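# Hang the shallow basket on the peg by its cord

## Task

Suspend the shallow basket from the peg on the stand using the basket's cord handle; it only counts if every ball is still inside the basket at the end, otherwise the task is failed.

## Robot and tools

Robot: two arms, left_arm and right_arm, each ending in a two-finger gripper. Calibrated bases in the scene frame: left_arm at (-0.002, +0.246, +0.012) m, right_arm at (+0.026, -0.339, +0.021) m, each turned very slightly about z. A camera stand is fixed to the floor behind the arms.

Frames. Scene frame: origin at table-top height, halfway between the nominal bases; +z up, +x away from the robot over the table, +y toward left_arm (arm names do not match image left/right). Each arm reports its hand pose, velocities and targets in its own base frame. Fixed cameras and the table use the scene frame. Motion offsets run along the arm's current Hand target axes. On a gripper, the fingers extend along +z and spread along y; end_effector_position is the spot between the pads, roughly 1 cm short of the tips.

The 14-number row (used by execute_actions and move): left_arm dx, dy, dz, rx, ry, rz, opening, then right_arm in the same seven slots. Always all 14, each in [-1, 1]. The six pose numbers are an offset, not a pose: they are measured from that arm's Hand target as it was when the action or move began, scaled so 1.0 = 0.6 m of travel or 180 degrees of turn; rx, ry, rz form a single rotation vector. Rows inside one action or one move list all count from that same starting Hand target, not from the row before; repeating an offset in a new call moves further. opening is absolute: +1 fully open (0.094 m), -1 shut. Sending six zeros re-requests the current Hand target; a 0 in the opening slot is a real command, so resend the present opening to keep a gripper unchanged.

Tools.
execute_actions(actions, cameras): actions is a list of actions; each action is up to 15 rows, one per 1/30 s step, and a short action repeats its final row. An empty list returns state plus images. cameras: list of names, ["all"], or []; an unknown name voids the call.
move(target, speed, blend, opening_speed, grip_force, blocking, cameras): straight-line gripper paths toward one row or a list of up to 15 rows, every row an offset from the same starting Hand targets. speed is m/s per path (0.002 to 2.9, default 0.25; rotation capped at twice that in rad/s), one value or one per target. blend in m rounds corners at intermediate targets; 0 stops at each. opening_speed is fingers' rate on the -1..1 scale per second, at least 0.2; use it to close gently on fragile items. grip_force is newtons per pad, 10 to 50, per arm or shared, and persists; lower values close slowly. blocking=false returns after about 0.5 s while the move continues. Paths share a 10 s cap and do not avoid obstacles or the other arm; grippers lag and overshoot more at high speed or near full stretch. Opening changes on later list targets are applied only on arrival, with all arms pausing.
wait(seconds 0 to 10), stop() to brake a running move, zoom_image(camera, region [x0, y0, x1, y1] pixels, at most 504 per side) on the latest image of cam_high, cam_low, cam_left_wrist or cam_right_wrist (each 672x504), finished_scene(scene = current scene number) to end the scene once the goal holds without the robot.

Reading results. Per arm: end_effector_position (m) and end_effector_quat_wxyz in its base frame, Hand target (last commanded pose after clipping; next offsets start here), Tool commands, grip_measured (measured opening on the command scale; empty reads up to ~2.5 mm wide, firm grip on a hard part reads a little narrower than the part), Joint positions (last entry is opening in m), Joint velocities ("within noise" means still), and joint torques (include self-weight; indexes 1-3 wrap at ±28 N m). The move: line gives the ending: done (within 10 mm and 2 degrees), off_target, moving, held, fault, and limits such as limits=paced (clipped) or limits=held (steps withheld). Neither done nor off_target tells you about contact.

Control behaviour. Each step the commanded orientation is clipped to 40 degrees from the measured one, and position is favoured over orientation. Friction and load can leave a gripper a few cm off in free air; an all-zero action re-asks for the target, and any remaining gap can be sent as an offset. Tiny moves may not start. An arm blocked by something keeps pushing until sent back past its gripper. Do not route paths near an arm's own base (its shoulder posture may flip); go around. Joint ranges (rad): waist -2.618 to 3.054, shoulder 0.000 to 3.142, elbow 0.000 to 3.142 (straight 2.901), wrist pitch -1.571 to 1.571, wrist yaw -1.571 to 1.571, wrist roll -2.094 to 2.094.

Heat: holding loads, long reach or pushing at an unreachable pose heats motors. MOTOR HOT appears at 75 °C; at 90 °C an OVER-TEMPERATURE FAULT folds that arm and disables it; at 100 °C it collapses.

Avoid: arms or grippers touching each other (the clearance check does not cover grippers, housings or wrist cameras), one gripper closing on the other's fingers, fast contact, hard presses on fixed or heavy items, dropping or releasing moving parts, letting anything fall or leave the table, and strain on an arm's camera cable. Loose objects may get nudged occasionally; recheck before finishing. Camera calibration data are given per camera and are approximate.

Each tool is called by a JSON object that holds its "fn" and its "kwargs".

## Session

{"fn": "execute_actions", "kwargs": {"actions": []}}

{"fn": "zoom_image", "kwargs": {"camera": "cam_high", "region": [200, 150, 500, 400]}}

Scene clock: 0.00 s.
left_arm: end_effector_position=(+0.3926, +0.0366, +0.0943) grip_measured=+1.000 end_effector_quat_wxyz=(+0.584, -0.095, +0.804, +0.059) | right_arm: end_effector_position=(+0.4005, -0.0486, +0.1237) grip_measured=+1.000 end_effector_quat_wxyz=(+0.620, +0.127, +0.773, -0.046)
Joint positions: left_arm=[-0.007 1.566 0.342 0.901 -0.214 -0.088 0.094] | right_arm=[-0.035 1.532 0.367 0.931 0.198 0.135 0.094]
Joint velocities: within noise
Joint torques (N m): no reading
Heat: left arm: 30 °C; right arm: 30 °C.
Hand target: left_arm +0.3961, +0.0368, +0.1039; +0.596, -0.097, +0.795, +0.058 | right_arm +0.4033, -0.0489, +0.1338; +0.631, +0.128, +0.763, -0.046
Tool commands: left_gripper/opening=+1.0 right_gripper/opening=+1.0
camera_calibration:
cam_left_wrist: T_world_to_cam=[[0.155328, -0.984093, -0.0862264, -0.0144853], [-0.833697, -0.0837634, -0.545833, 0.389291], [0.529927, 0.15667, -0.833446, -0.0317], [0, 0, 0, 1]] pos_world=[0.343599, 0.0233199, 0.184819]
cam_right_wrist: T_world_to_cam=[[-0.328621, -0.924705, -0.192169, 0.109837], [-0.722932, 0.377212, -0.578861, 0.382418], [0.607764, -0.0513002, -0.792459, -0.0479178], [0, 0, 0, 1]] pos_world=[0.34168, -0.0451437, 0.204501]

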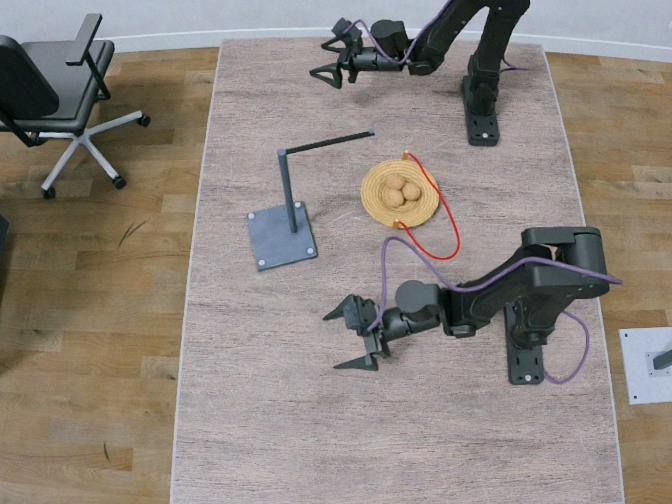

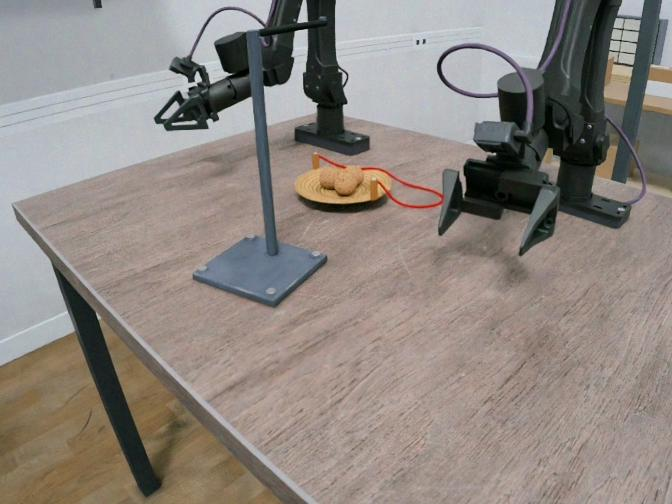

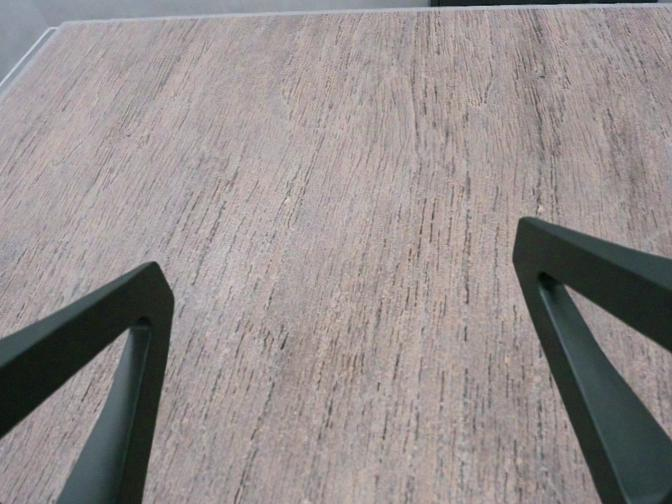

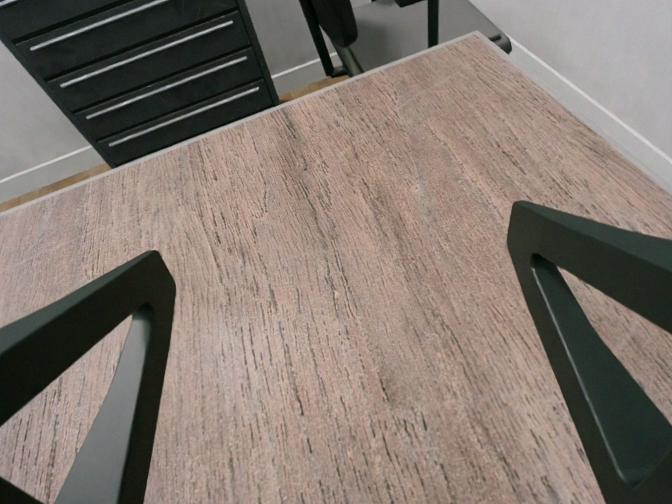

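Scaled by 1.680.

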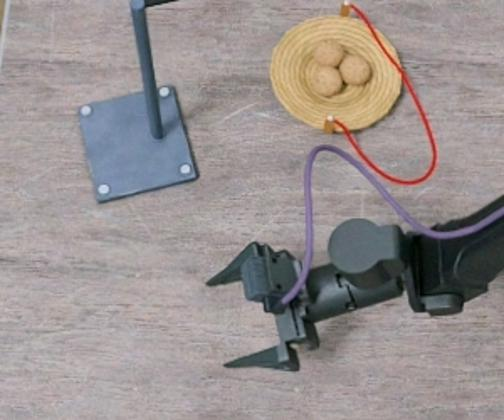

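{"fn": "move", "kwargs": {"target": [0.150,-0.347,-0.516,0.326,0.314,0.446,0.4,0,0,0,0,0,0,1], "cameras": ["cam_high","cam_low","cam_left_wrist"]}}

{"fn": "zoom_image", "kwargs": {"camera": "cam_low", "region": [290, 80, 500, 240]}}

Scene clock: 6.83 s.
left_arm: end_effector_position=(+0.1265, -0.2303, +0.1050) grip_measured=+0.402 end_effector_quat_wxyz=(-0.005, +0.645, +0.764, +0.006) | right_arm: end_effector_position=(+0.4005, -0.0486, +0.1237) grip_measured=+1.000 end_effector_quat_wxyz=(+0.620, +0.127, +0.773, -0.046)
Joint positions: left_arm=[-1.078 1.554 1.206 -1.237 -0.009 0.324 0.066] | right_arm=[-0.035 1.532 0.367 0.931 0.198 0.135 0.094]
Joint torques (N m): left_arm=[-0.2 -5.74 8.39 0.33 0.08 0.09] | right_arm=[-0.03 -7.66 5.5 1.85 0.09 -0.07]
Heat: left arm: 30 °C; right arm: 31 °C.
Hand target: left_arm +0.1281, -0.2379, +0.1101; +0.000, +0.650, +0.760, +0.000 | right_arm +0.4033, -0.0489, +0.1338; +0.631, +0.128, +0.763, -0.046
Off the commanded pose: left_arm 0.009 m, 1 deg | right_arm 0.010 m, 2 deg.
move: done
camera_calibration:
cam_left_wrist: T_world_to_cam=[[-0.998293, -0.0504245, 0.0294685, 0.11387], [-0.0203272, 0.772996, 0.634085, 0.121447], [-0.0547525, 0.632404, -0.772702, 0.337285], [0, 0, 0, 1]] pos_world=[0.134611, -0.301437, 0.180257]
Images, in order (width x height): cam_high 672x504, cam_low 672x504, cam_left_wrist 672x504.

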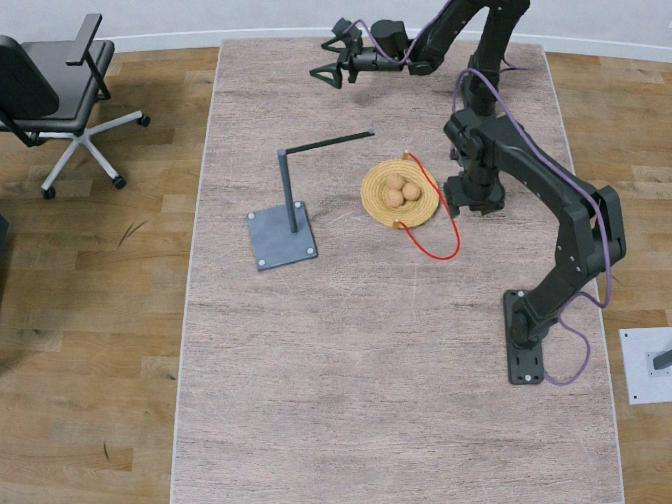

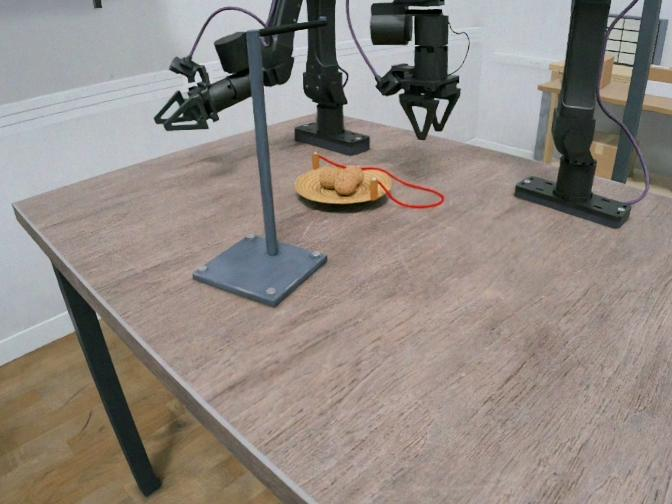

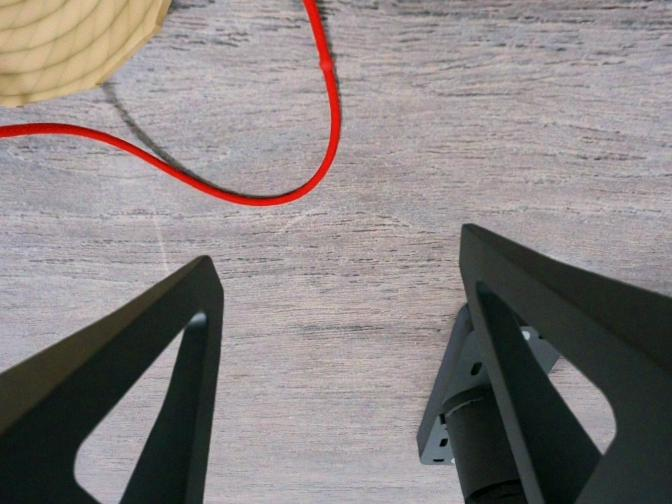

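Scaled by 2.400.

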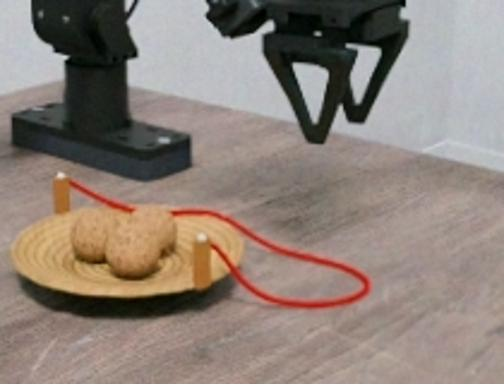

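{"fn": "zoom_image", "kwargs": {"camera": "cam_high", "region": [350, 140, 480, 270]}}

Scaled by 3.877.

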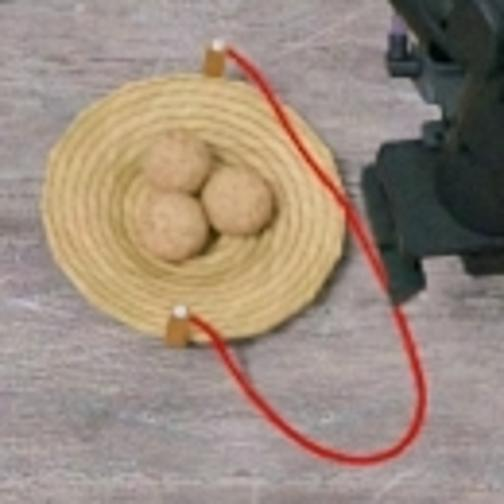

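{"fn": "move", "kwargs": {"target": [-0.003,-0.003,0.15,0,0,0,0.2,0,0,0,0,0,0,1], "speed": 0.12, "cameras": ["cam_low","cam_left_wrist"]}}

{"fn": "zoom_image", "kwargs": {"camera": "cam_low", "region": [370, 120, 480, 230]}}

Scene clock: 9.17 s.
left_arm: end_effector_position=(+0.1287, -0.2378, +0.0245) grip_measured=+0.202 end_effector_quat_wxyz=(+0.002, +0.647, +0.762, +0.003) | right_arm: end_effector_position=(+0.4005, -0.0486, +0.1237) grip_measured=+1.000 end_effector_quat_wxyz=(+0.620, +0.127, +0.773, -0.046)
Joint positions: left_arm=[-1.084 1.653 0.975 -0.892 -0.008 0.324 0.056] | right_arm=[-0.035 1.532 0.367 0.931 0.198 0.135 0.094]
Joint torques (N m): left_arm=[-0.43 -6.3 4.46 0.63 0.09 0] | right_arm=[0.06 -7.92 5.34 1.85 0.02 -0.09]
Heat: left arm: 30 °C; right arm: 31 °C.
Hand target: left_arm +0.1266, -0.2400, +0.0200; +0.000, +0.650, +0.760, +0.000 | right_arm +0.4033, -0.0489, +0.1338; +0.631, +0.128, +0.763, -0.046
Off the commanded pose: left_arm 0.005 m, 1 deg | right_arm 0.010 m, 2 deg.
move: done
camera_calibration:
cam_left_wrist: T_world_to_cam=[[-0.998731, -0.0446482, 0.0233182, 0.119733], [-0.0203946, 0.781726, 0.623288, 0.180744], [-0.0460572, 0.622022, -0.781644, 0.276521], [0, 0, 0, 1]] pos_world=[0.136003, -0.307949, 0.100693]
Images, in order (width x height): cam_low 672x504, cam_left_wrist 672x504.

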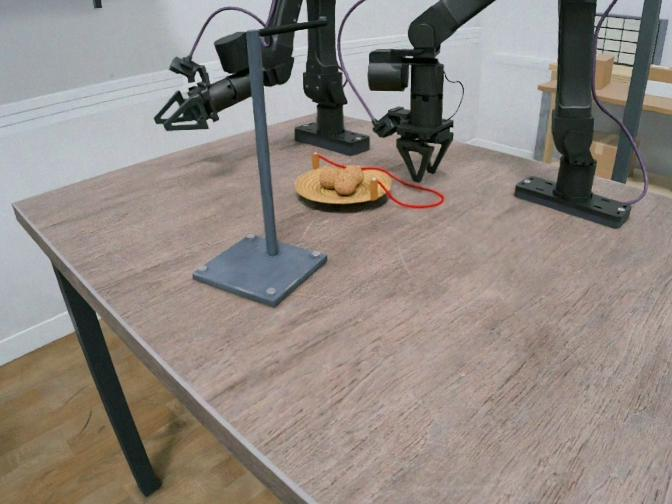

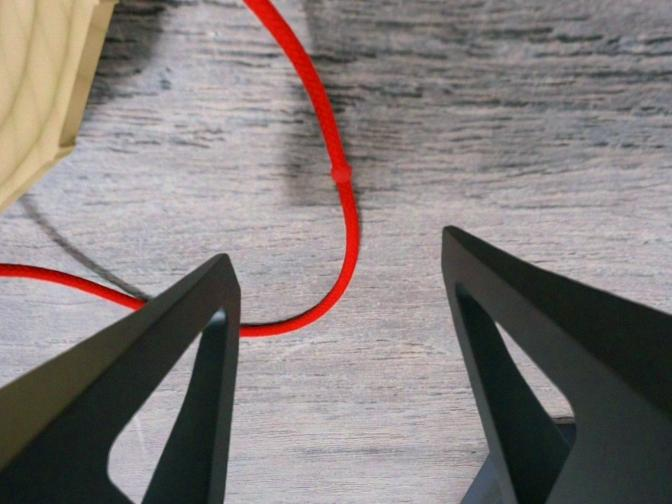

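Scaled by 4.582.

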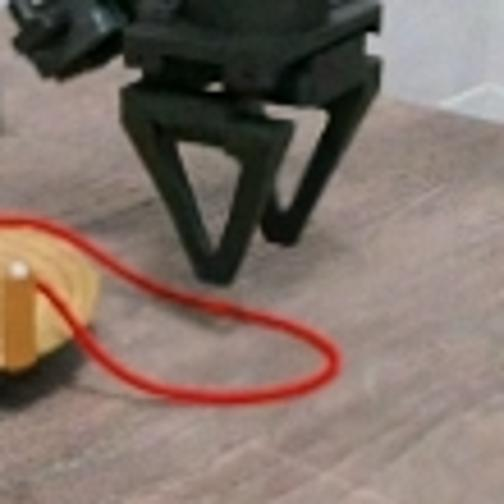

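{"fn": "move", "kwargs": {"target": [[0,-0.002,0.03,0,0,0,0.2,0,0,0,0,0,0,1],[0,-0.002,0.0435,0,0,0,0.2,0,0,0,0,0,0,1],[0,-0.002,0.0435,0,0,0,-1,0,0,0,0,0,0,1]], "speed": [0.06,0.02,0.02], "opening_speed": 0.6, "cameras": ["cam_low","cam_left_wrist"]}}

{"fn": "zoom_image", "kwargs": {"camera": "cam_low", "region": [370, 120, 480, 230]}}

Scene clock: 13.53 s.
left_arm: end_effector_position=(+0.1283, -0.2393, -0.0006) grip_measured=-0.913 end_effector_quat_wxyz=(+0.005, +0.649, +0.761, +0.003) | right_arm: end_effector_position=(+0.4005, -0.0486, +0.1237) grip_measured=+1.000 end_effector_quat_wxyz=(+0.620, +0.127, +0.773, -0.046)
Joint positions: left_arm=[-1.088 1.701 0.917 -0.781 -0.008 0.324 0.004] | right_arm=[-0.035 1.532 0.367 0.931 0.198 0.135 0.094]
Joint torques (N m): left_arm=[-0.44 -6.26 4.03 0.63 0.09 -0.04] | right_arm=[-0.05 -7.56 5.48 1.84 -0.02 -0.03]
Heat: left arm: 30 °C; right arm: 31 °C.
Hand target: left_arm +0.1255, -0.2402, -0.0061; +0.000, +0.650, +0.760, +0.000 | right_arm +0.4033, -0.0489, +0.1338; +0.631, +0.128, +0.763, -0.046
Off the commanded pose: left_arm 0.006 m, 1 deg | right_arm 0.010 m, 2 deg.
move: done
camera_calibration:
cam_left_wrist: T_world_to_cam=[[-0.998952, -0.0404759, 0.0213522, 0.120821], [-0.0185228, 0.784281, 0.620129, 0.197899], [-0.0418465, 0.619084, -0.784209, 0.256573], [0, 0, 0, 1]] pos_world=[0.135097, -0.309158, 0.0759043]
Images, in order (width x height): cam_low 672x504, cam_left_wrist 672x504.

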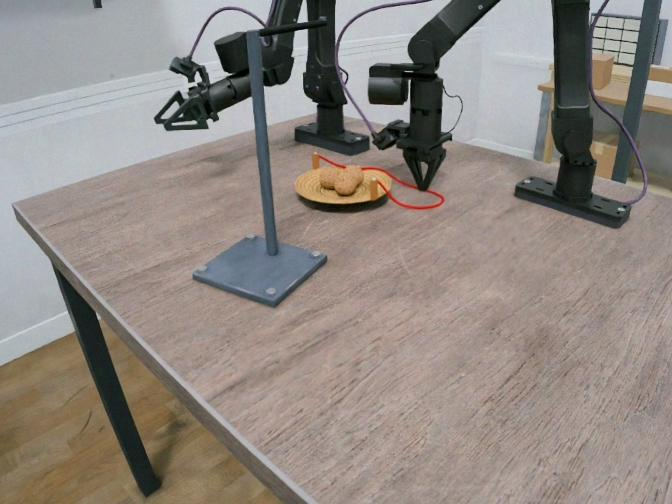

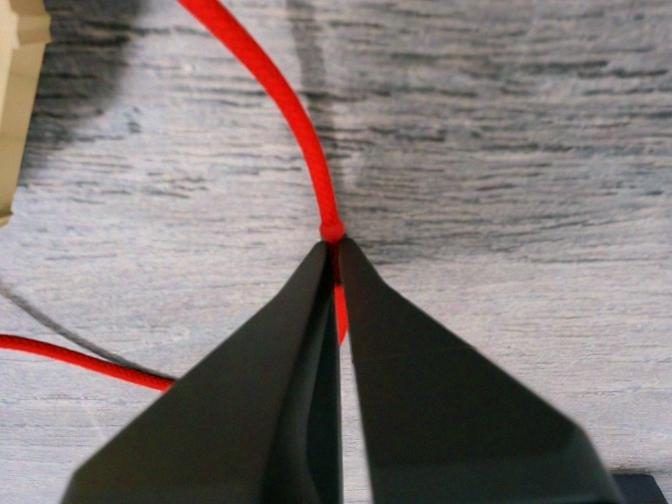

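Scaled by 4.582.

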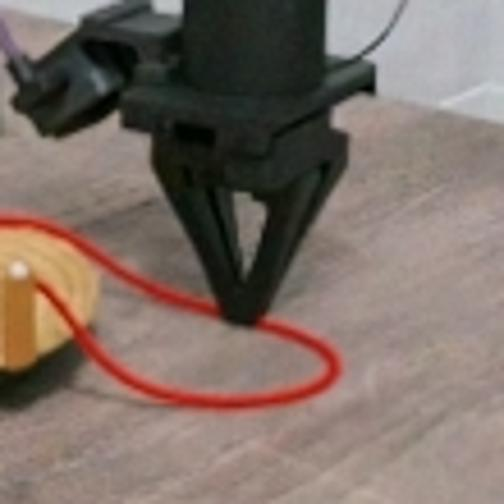

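{"fn": "move", "kwargs": {"target": [[-0.06,0.062,-0.18,-0.017,-0.03,-0.003,-1,0,0,0,0,0,0,1],[-0.178,0.187,-0.435,-0.0517,-0.098,-0.008,-1,0,0,0,0,0,0,1]], "speed": 0.12, "blend": [0.03,0], "cameras": ["all"]}}

{"fn": "zoom_image", "kwargs": {"camera": "cam_low", "region": [270, 20, 430, 230]}}

Scene clock: 17.53 s.
left_arm: end_effector_position=(+0.2488, -0.3240, +0.2513) grip_measured=-0.914 end_effector_quat_wxyz=(+0.163, +0.629, +0.759, -0.034) | right_arm: end_effector_position=(+0.4005, -0.0486, +0.1237) grip_measured=+1.000 end_effector_quat_wxyz=(+0.620, +0.127, +0.773, -0.046)
Joint positions: left_arm=[-0.922 1.895 2.147 -1.488 -0.008 0.464 0.004] | right_arm=[-0.035 1.532 0.367 0.931 0.198 0.135 0.094]
Joint torques (N m): left_arm=[0.38 -8.53 8.39 1.01 0.08 0.07] | right_arm=[0.14 -7.58 5.37 1.86 0.09 -0.04]
Heat: left arm: 30 °C; right arm: 32 °C.
Hand target: left_arm +0.2529, -0.3282, +0.2549; +0.169, +0.630, +0.757, -0.038 | right_arm +0.4033, -0.0489, +0.1338; +0.631, +0.128, +0.763, -0.046
Off the commanded pose: left_arm 0.007 m, 1 deg | right_arm 0.010 m, 2 deg.
move: done
camera_calibration:
cam_left_wrist: T_world_to_cam=[[-0.983971, -0.084254, -0.157172, 0.259414], [-0.138955, 0.914649, 0.379616, 0.242988], [0.111773, 0.395371, -0.911695, 0.432929], [0, 0, 0, 1]] pos_world=[0.24063, -0.37156, 0.343229]
cam_right_wrist: T_world_to_cam=[[-0.328621, -0.924705, -0.192169, 0.109837], [-0.722932, 0.377212, -0.578861, 0.382418], [0.607764, -0.0513002, -0.792459, -0.0479178], [0, 0, 0, 1]] pos_world=[0.34168, -0.0451437, 0.204501]

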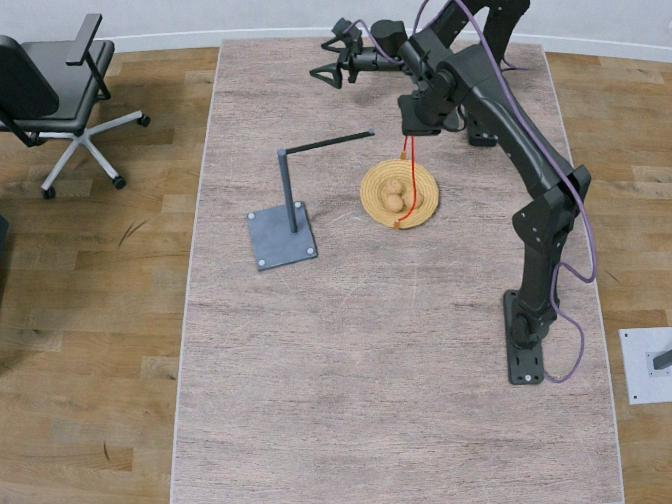

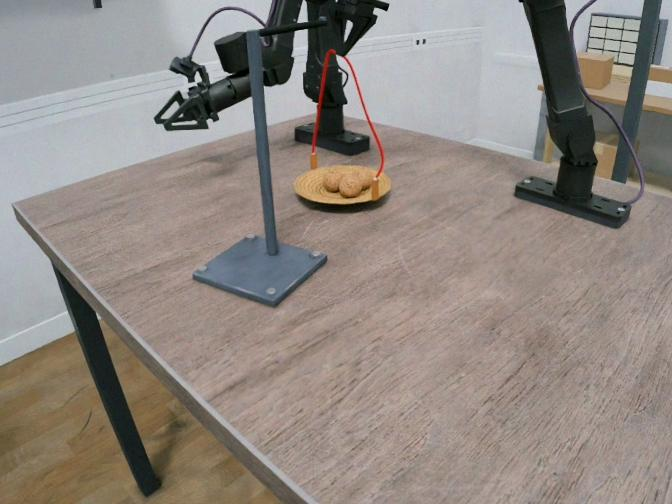

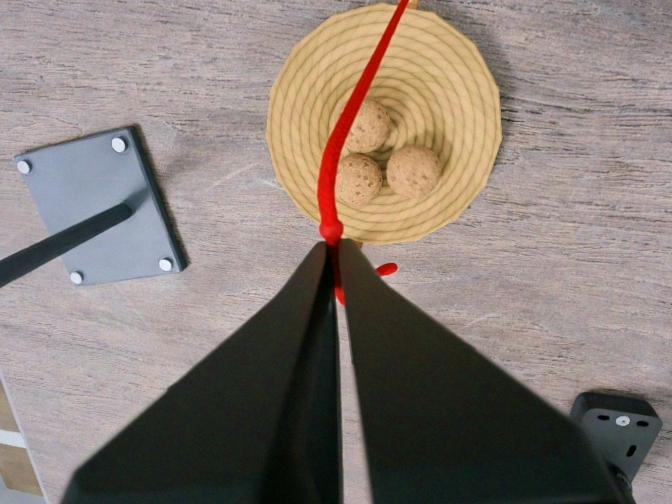

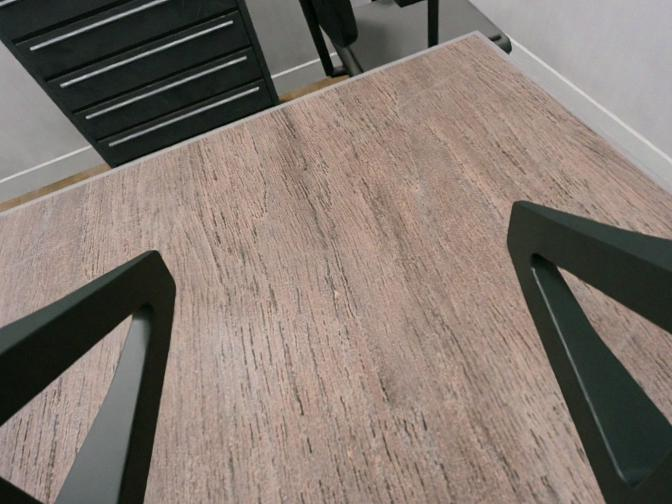

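Scaled by 2.400.

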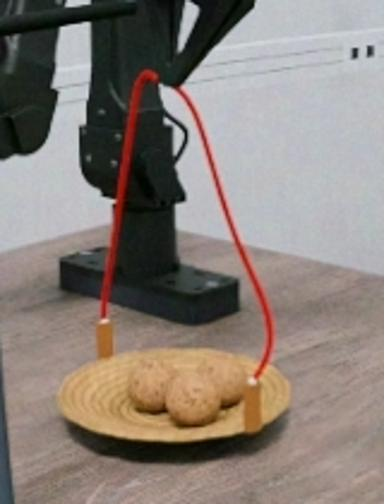

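{"fn": "move", "kwargs": {"target": [-0.010,0.005,-0.031,0,0,0,-1,0,0,0,0,0,0,1], "speed": 0.03, "cameras": ["cam_low","cam_left_wrist","cam_high"]}}

{"fn": "zoom_image", "kwargs": {"camera": "cam_low", "region": [270, 20, 430, 230]}}

Scene clock: 18.97 s.
left_arm: end_effector_position=(+0.2482, -0.3232, +0.2656) grip_measured=-0.914 end_effector_quat_wxyz=(+0.163, +0.629, +0.759, -0.034) | right_arm: end_effector_position=(+0.4005, -0.0486, +0.1237) grip_measured=+1.000 end_effector_quat_wxyz=(+0.620, +0.127, +0.773, -0.046)
Joint positions: left_arm=[-0.922 1.934 2.268 -1.572 -0.008 0.464 0.004] | right_arm=[-0.035 1.532 0.367 0.931 0.198 0.135 0.094]
Joint torques (N m): left_arm=[0.36 -9.47 8.38 1.13 0.08 0.07] | right_arm=[0.25 -7.57 5.55 1.88 -0.02 -0.03]
Heat: left arm: 30 °C; right arm: 32 °C.
Hand target: left_arm +0.2528, -0.3282, +0.2747; +0.169, +0.630, +0.757, -0.038 | right_arm +0.4033, -0.0489, +0.1338; +0.631, +0.128, +0.763, -0.046
Off the commanded pose: left_arm 0.011 m, 1 deg | right_arm 0.010 m, 2 deg.
joint read past its limit (left arm) — joint 4 (wrist pitch), lower limit.
joint sent to its limit (left arm) — joint 4 (wrist pitch), lower limit. The joint targets still meet the commanded pose.
move: off_target (left_arm)
camera_calibration:
cam_left_wrist: T_world_to_cam=[[-0.984077, -0.0841982, -0.156533, 0.260957], [-0.138757, 0.914302, 0.380525, 0.236245], [0.111079, 0.396186, -0.911426, 0.446087], [0, 0, 0, 1]] pos_world=[0.240031, -0.370761, 0.357526]
Images, in order (width x height): cam_high 672x504, cam_low 672x504, cam_left_wrist 672x504.

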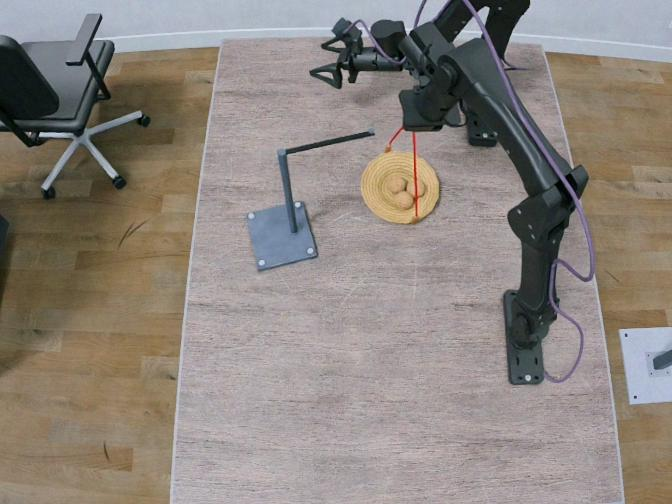

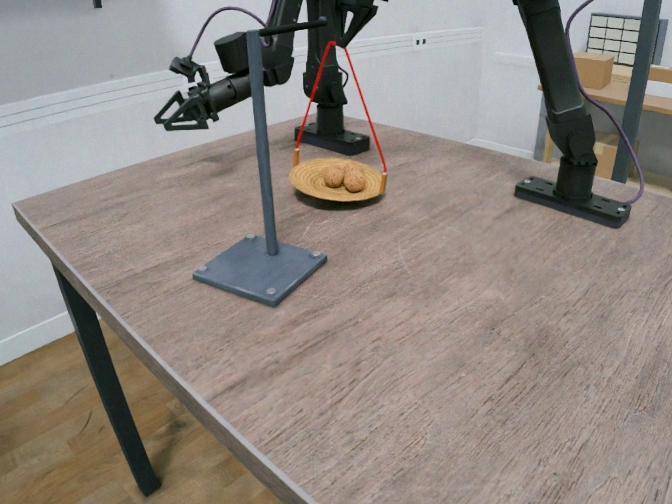

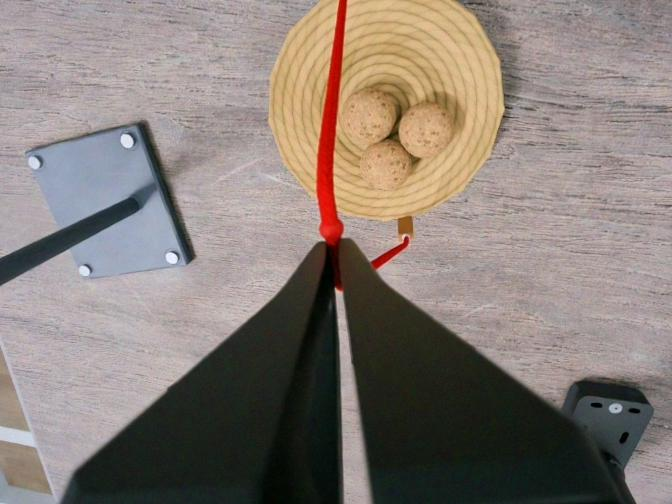

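Scaled by 2.400.

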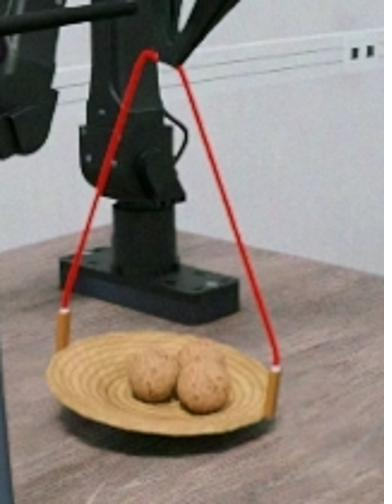

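{"fn": "move", "kwargs": {"target": [-0.010,0.005,-0.031,-0.03,-0.03,0,-1,0,0,0,0,0,0,1], "speed": 0.03, "cameras": ["cam_low","cam_left_wrist","cam_high"]}}

{"fn": "zoom_image", "kwargs": {"camera": "cam_low", "region": [270, 10, 430, 230]}}

Scene clock: 21.47 s.
left_arm: end_effector_position=(+0.2556, -0.3293, +0.2674) grip_measured=-0.914 end_effector_quat_wxyz=(+0.190, +0.628, +0.754, -0.022) | right_arm: end_effector_position=(+0.4005, -0.0486, +0.1237) grip_measured=+1.000 end_effector_quat_wxyz=(+0.620, +0.127, +0.773, -0.046)
Joint positions: left_arm=[-0.933 1.913 2.225 -1.5 -0.046 0.464 0.004] | right_arm=[-0.035 1.532 0.367 0.931 0.198 0.135 0.094]
Joint torques (N m): left_arm=[-0.49 -15.68 4.75 1.49 -0.05 -0.1] | right_arm=[0.1 -7.45 5.46 1.81 0.09 -0.02]
Heat: left arm: 31 °C; right arm: 32 °C.
Hand target: left_arm +0.2528, -0.3282, +0.2944; +0.234, +0.619, +0.749, -0.032 | right_arm +0.4033, -0.0489, +0.1338; +0.631, +0.128, +0.763, -0.046
Off the commanded pose: left_arm 0.027 m, 5 deg | right_arm 0.010 m, 2 deg.
move: off_target (left_arm)
camera_calibration:
cam_left_wrist: T_world_to_cam=[[-0.973197, -0.0896831, -0.211767, 0.278159], [-0.162073, 0.920754, 0.354886, 0.257176], [0.163158, 0.379696, -0.91061, 0.430312], [0, 0, 0, 1]] pos_world=[0.242175, -0.375237, 0.359483]
Images, in order (width x height): cam_high 672x504, cam_low 672x504, cam_left_wrist 672x504.

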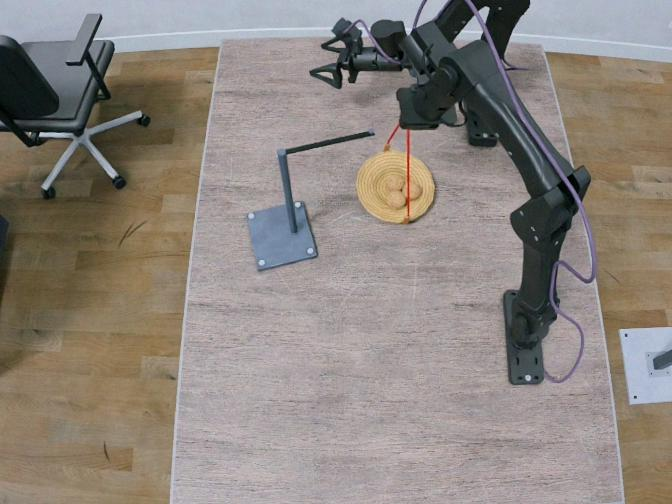

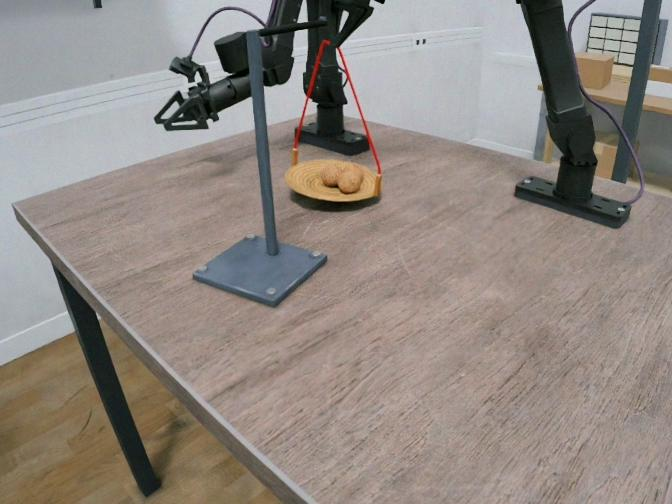

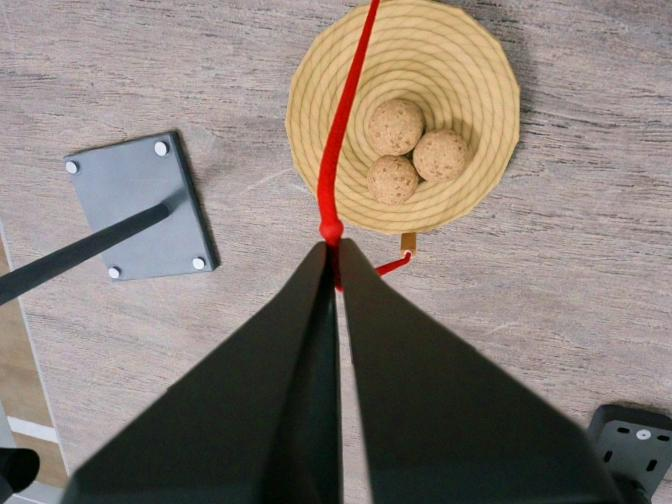

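Scaled by 2.291.

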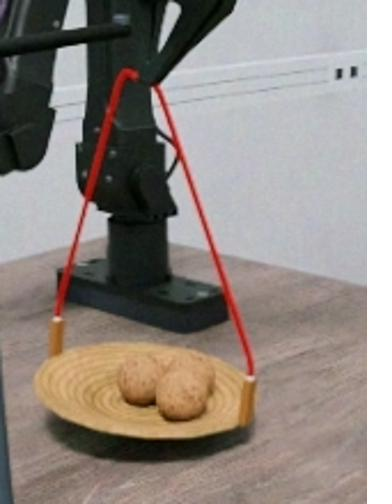

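{"fn": "move", "kwargs": {"target": [-0.008,0.003,-0.03,0,0,0,-1,0,0,0,0,0,0,1], "speed": 0.03, "cameras": ["cam_low","cam_left_wrist","cam_high"]}}

{"fn": "zoom_image", "kwargs": {"camera": "cam_low", "region": [270, 10, 430, 230]}}

Scene clock: 23.37 s.
left_arm: end_effector_position=(+0.2496, -0.3236, +0.2931) grip_measured=-0.914 end_effector_quat_wxyz=(+0.206, +0.626, +0.752, -0.026) | right_arm: end_effector_position=(+0.4005, -0.0486, +0.1237) grip_measured=+1.000 end_effector_quat_wxyz=(+0.620, +0.127, +0.773, -0.046)
Joint positions: left_arm=[-0.938 1.913 2.334 -1.576 -0.048 0.461 0.004] | right_arm=[-0.035 1.532 0.367 0.931 0.198 0.135 0.094]
Joint torques (N m): left_arm=[-0.47 -11.38 7.87 1.28 -0.07 -0.11] | right_arm=[-0.06 -7.64 5.35 1.81 0.06 -0.03]
Heat: left arm: 31 °C; right arm: 32 °C.
Hand target: left_arm +0.2495, -0.3260, +0.3127; +0.234, +0.619, +0.749, -0.032 | right_arm +0.4033, -0.0489, +0.1338; +0.631, +0.128, +0.763, -0.046
Off the commanded pose: left_arm 0.020 m, 3 deg | right_arm 0.010 m, 2 deg.
joint read past its limit (left arm) — joint 4 (wrist pitch), lower limit.
joint sent to its limit (left arm) — joint 4 (wrist pitch), lower limit. The joint targets still meet the commanded pose.
move: off_target (left_arm)
camera_calibration:
cam_left_wrist: T_world_to_cam=[[-0.968866, -0.0940966, -0.229009, 0.280816], [-0.167805, 0.929676, 0.327939, 0.254092], [0.182046, 0.356158, -0.916521, 0.441973], [0, 0, 0, 1]] pos_world=[0.234251, -0.367211, 0.38606]
Images, in order (width x height): cam_high 672x504, cam_low 672x504, cam_left_wrist 672x504.

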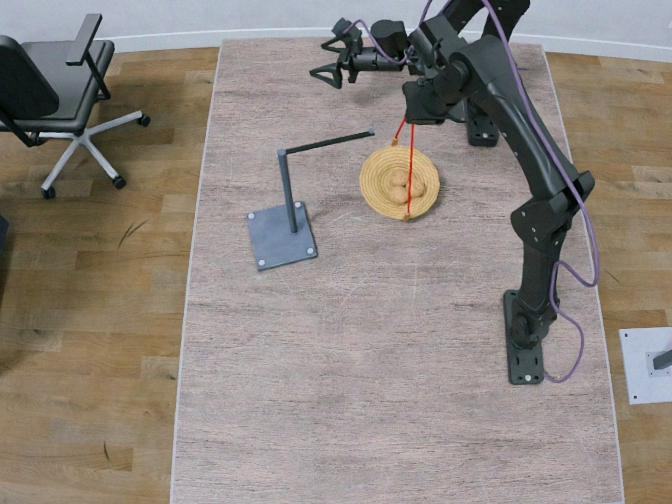

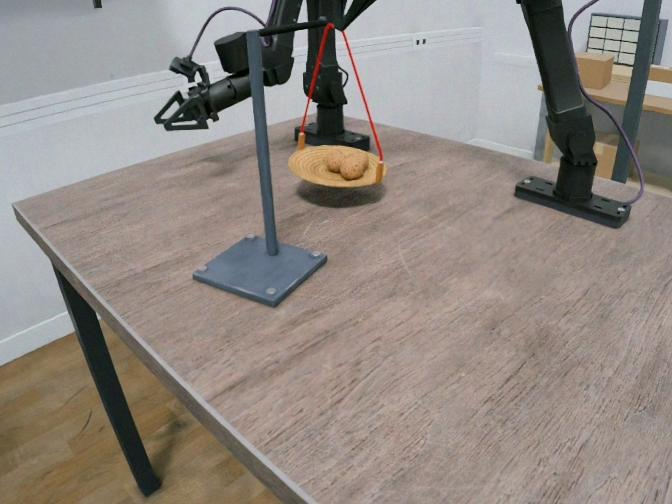

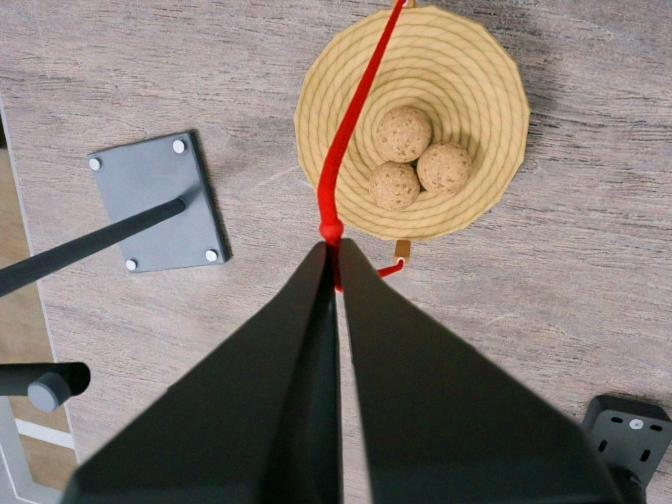

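Scaled by 2.291.

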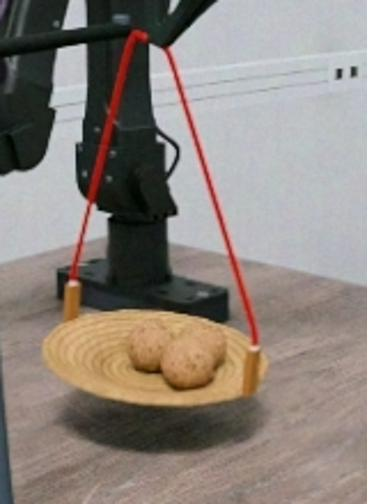

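{"fn": "move", "kwargs": {"target": [0.010,0.12,-0.0885,-0.0416,-0.0111,-0.0472,-1,0,0,0,0,0,0,1], "speed": 0.03, "cameras": ["cam_low","cam_left_wrist","cam_high"]}}

{"fn": "zoom_image", "kwargs": {"camera": "cam_low", "region": [240, 0, 430, 230]}}

{"fn": "zoom_image", "kwargs": {"camera": "cam_high", "region": [270, 100, 450, 250]}}

Scene clock: 28.37 s.
left_arm: end_effector_position=(+0.2987, -0.2893, +0.3505) grip_measured=-0.914 end_effector_quat_wxyz=(+0.297, +0.552, +0.779, -0.014) | right_arm: end_effector_position=(+0.4005, -0.0486, +0.1237) grip_measured=+1.000 end_effector_quat_wxyz=(+0.620, +0.127, +0.773, -0.046)
Joint positions: left_arm=[-0.807 1.913 2.524 -1.583 -0.082 0.452 0.004] | right_arm=[-0.035 1.532 0.367 0.931 0.198 0.135 0.094]
Joint torques (N m): left_arm=[0.38 -11.38 7.45 1.66 -0.1 -0.11] | right_arm=[0.17 -7.77 5.55 1.87 0.07 -0.04]
Heat: left arm: 32 °C; right arm: 32 °C.
Hand target: left_arm +0.3000, -0.2860, +0.3750; +0.284, +0.545, +0.789, -0.011 | right_arm +0.4033, -0.0489, +0.1338; +0.631, +0.128, +0.763, -0.046
Off the commanded pose: left_arm 0.025 m, 2 deg | right_arm 0.010 m, 2 deg.
joint read past its limit (left arm) — joint 4 (wrist pitch), lower limit.
joint sent to its limit (left arm) — joint 4 (wrist pitch), lower limit. The joint targets are off in orientation, not in position.
move: off_target (left_arm)
camera_calibration:
cam_left_wrist: T_world_to_cam=[[-0.901431, -0.27478, -0.334541, 0.309362], [-0.346254, 0.921457, 0.176141, 0.315766], [0.259865, 0.274615, -0.925774, 0.429816], [0, 0, 0, 1]] pos_world=[0.27651, -0.323992, 0.445787]
Images, in order (width x height): cam_high 672x504, cam_low 672x504, cam_left_wrist 672x504.

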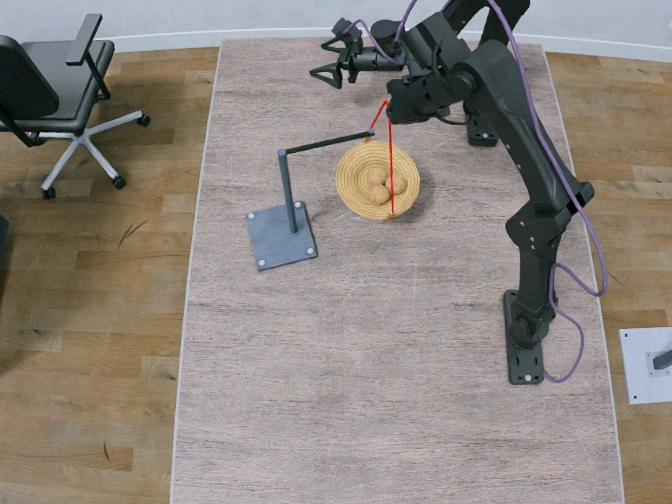

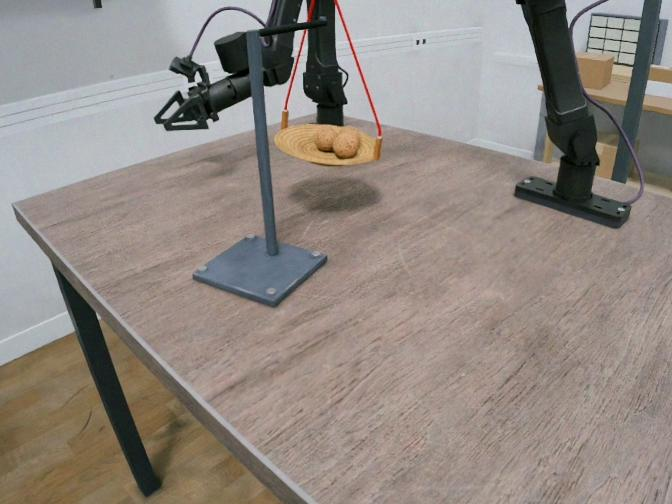

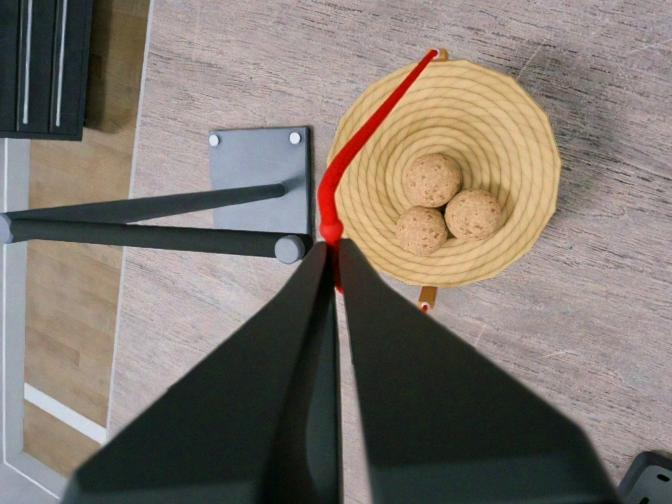

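Scaled by 2.191.

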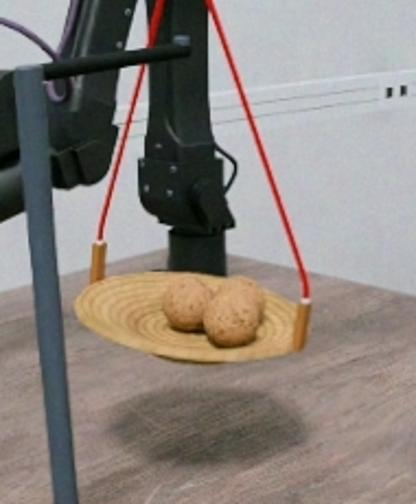

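Scaled by 2.800.

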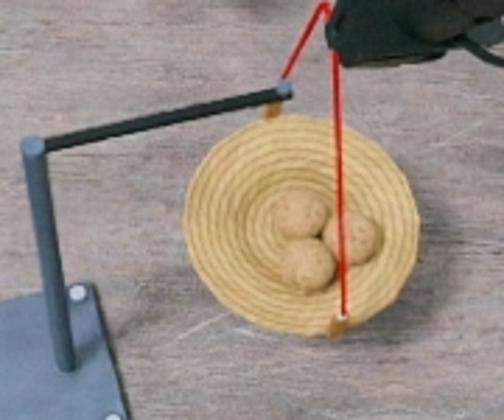

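{"fn": "move", "kwargs": {"target": [[-0.001,0.008,-0.012,0,0,0,-1,0,0,0,0,0,0,1],[-0.004,0.075,0.009,0,0,0,-1,0,0,0,0,0,0,1]], "speed": 0.03, "blend": [0.004,0], "cameras": ["cam_low","cam_left_wrist","cam_high"]}}

{"fn": "zoom_image", "kwargs": {"camera": "cam_low", "region": [240, 0, 430, 230]}}

{"fn": "zoom_image", "kwargs": {"camera": "cam_high", "region": [270, 70, 450, 250]}}

Scene clock: 32.93 s.
left_arm: end_effector_position=(+0.3358, -0.2671, +0.3747) grip_measured=-0.914 end_effector_quat_wxyz=(+0.340, +0.533, +0.775, -0.012) | right_arm: end_effector_position=(+0.4005, -0.0486, +0.1237) grip_measured=+1.000 end_effector_quat_wxyz=(+0.620, +0.127, +0.773, -0.046)
Joint positions: left_arm=[-0.688 1.969 2.68 -1.588 -0.032 0.529 0.004] | right_arm=[-0.035 1.532 0.367 0.931 0.198 0.135 0.094]
Joint torques (N m): left_arm=[0.38 -8.27 7.06 1.85 0.08 0.06] | right_arm=[-0.02 -7.76 5.37 1.85 0.05 -0.02]
Heat: left arm: 32 °C; right arm: 32 °C.
Hand target: left_arm +0.3420, -0.2714, +0.3846; +0.284, +0.545, +0.789, -0.011 | right_arm +0.4033, -0.0489, +0.1338; +0.631, +0.128, +0.763, -0.046
Off the commanded pose: left_arm 0.013 m, 7 deg | right_arm 0.010 m, 2 deg.
joint read past its limit (left arm) — joint 4 (wrist pitch), lower limit.
joint sent to its limit (left arm) — joint 4 (wrist pitch), lower limit. The joint targets are off in orientation, not in position.
move: off_target (left_arm)
camera_calibration:
cam_left_wrist: T_world_to_cam=[[-0.867485, -0.319752, -0.381089, 0.351055], [-0.381837, 0.919009, 0.098094, 0.344372], [0.318859, 0.230609, -0.91932, 0.402443], [0, 0, 0, 1]] pos_world=[0.307707, -0.297037, 0.469976]
Images, in order (width x height): cam_high 672x504, cam_low 672x504, cam_left_wrist 672x504.

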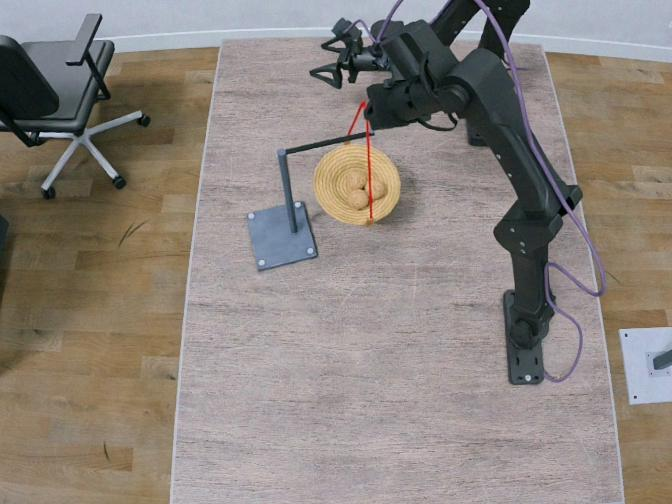

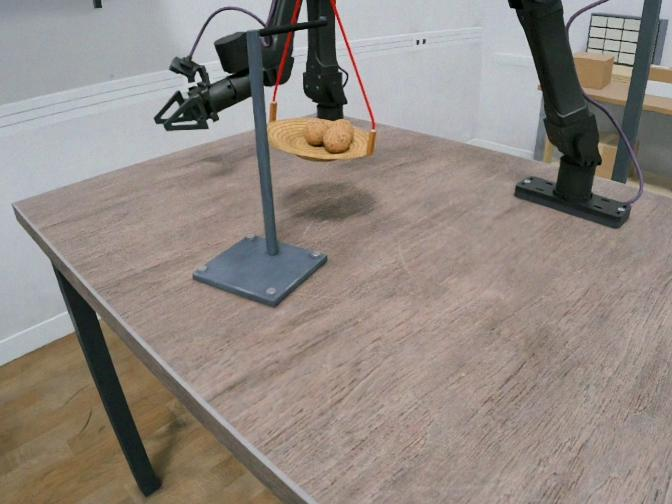

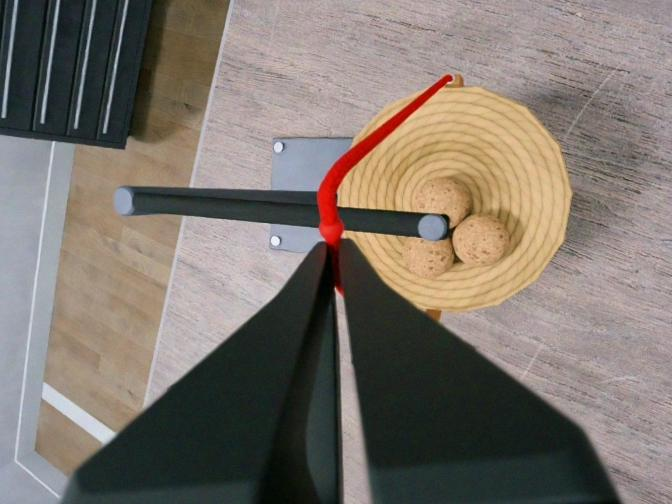

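Scaled by 2.191.

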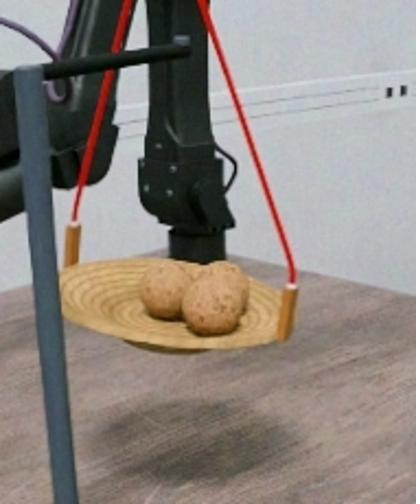

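Scaled by 2.800.

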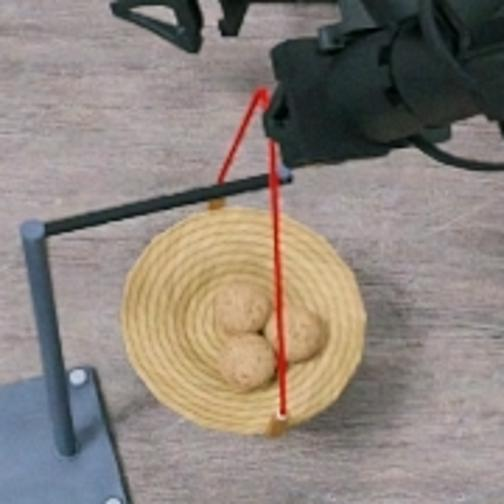

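{"fn": "zoom_image", "kwargs": {"camera": "cam_low", "region": [240, 0, 360, 110]}}

Scaled by 4.200.

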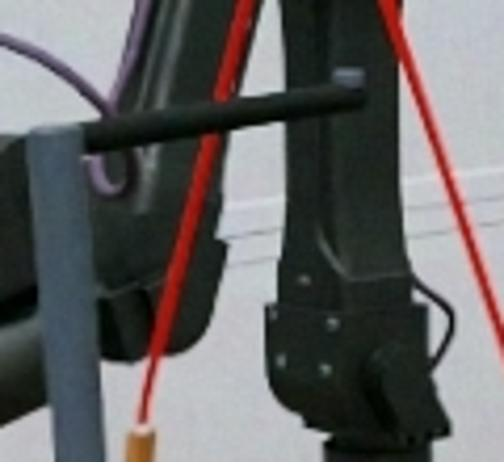

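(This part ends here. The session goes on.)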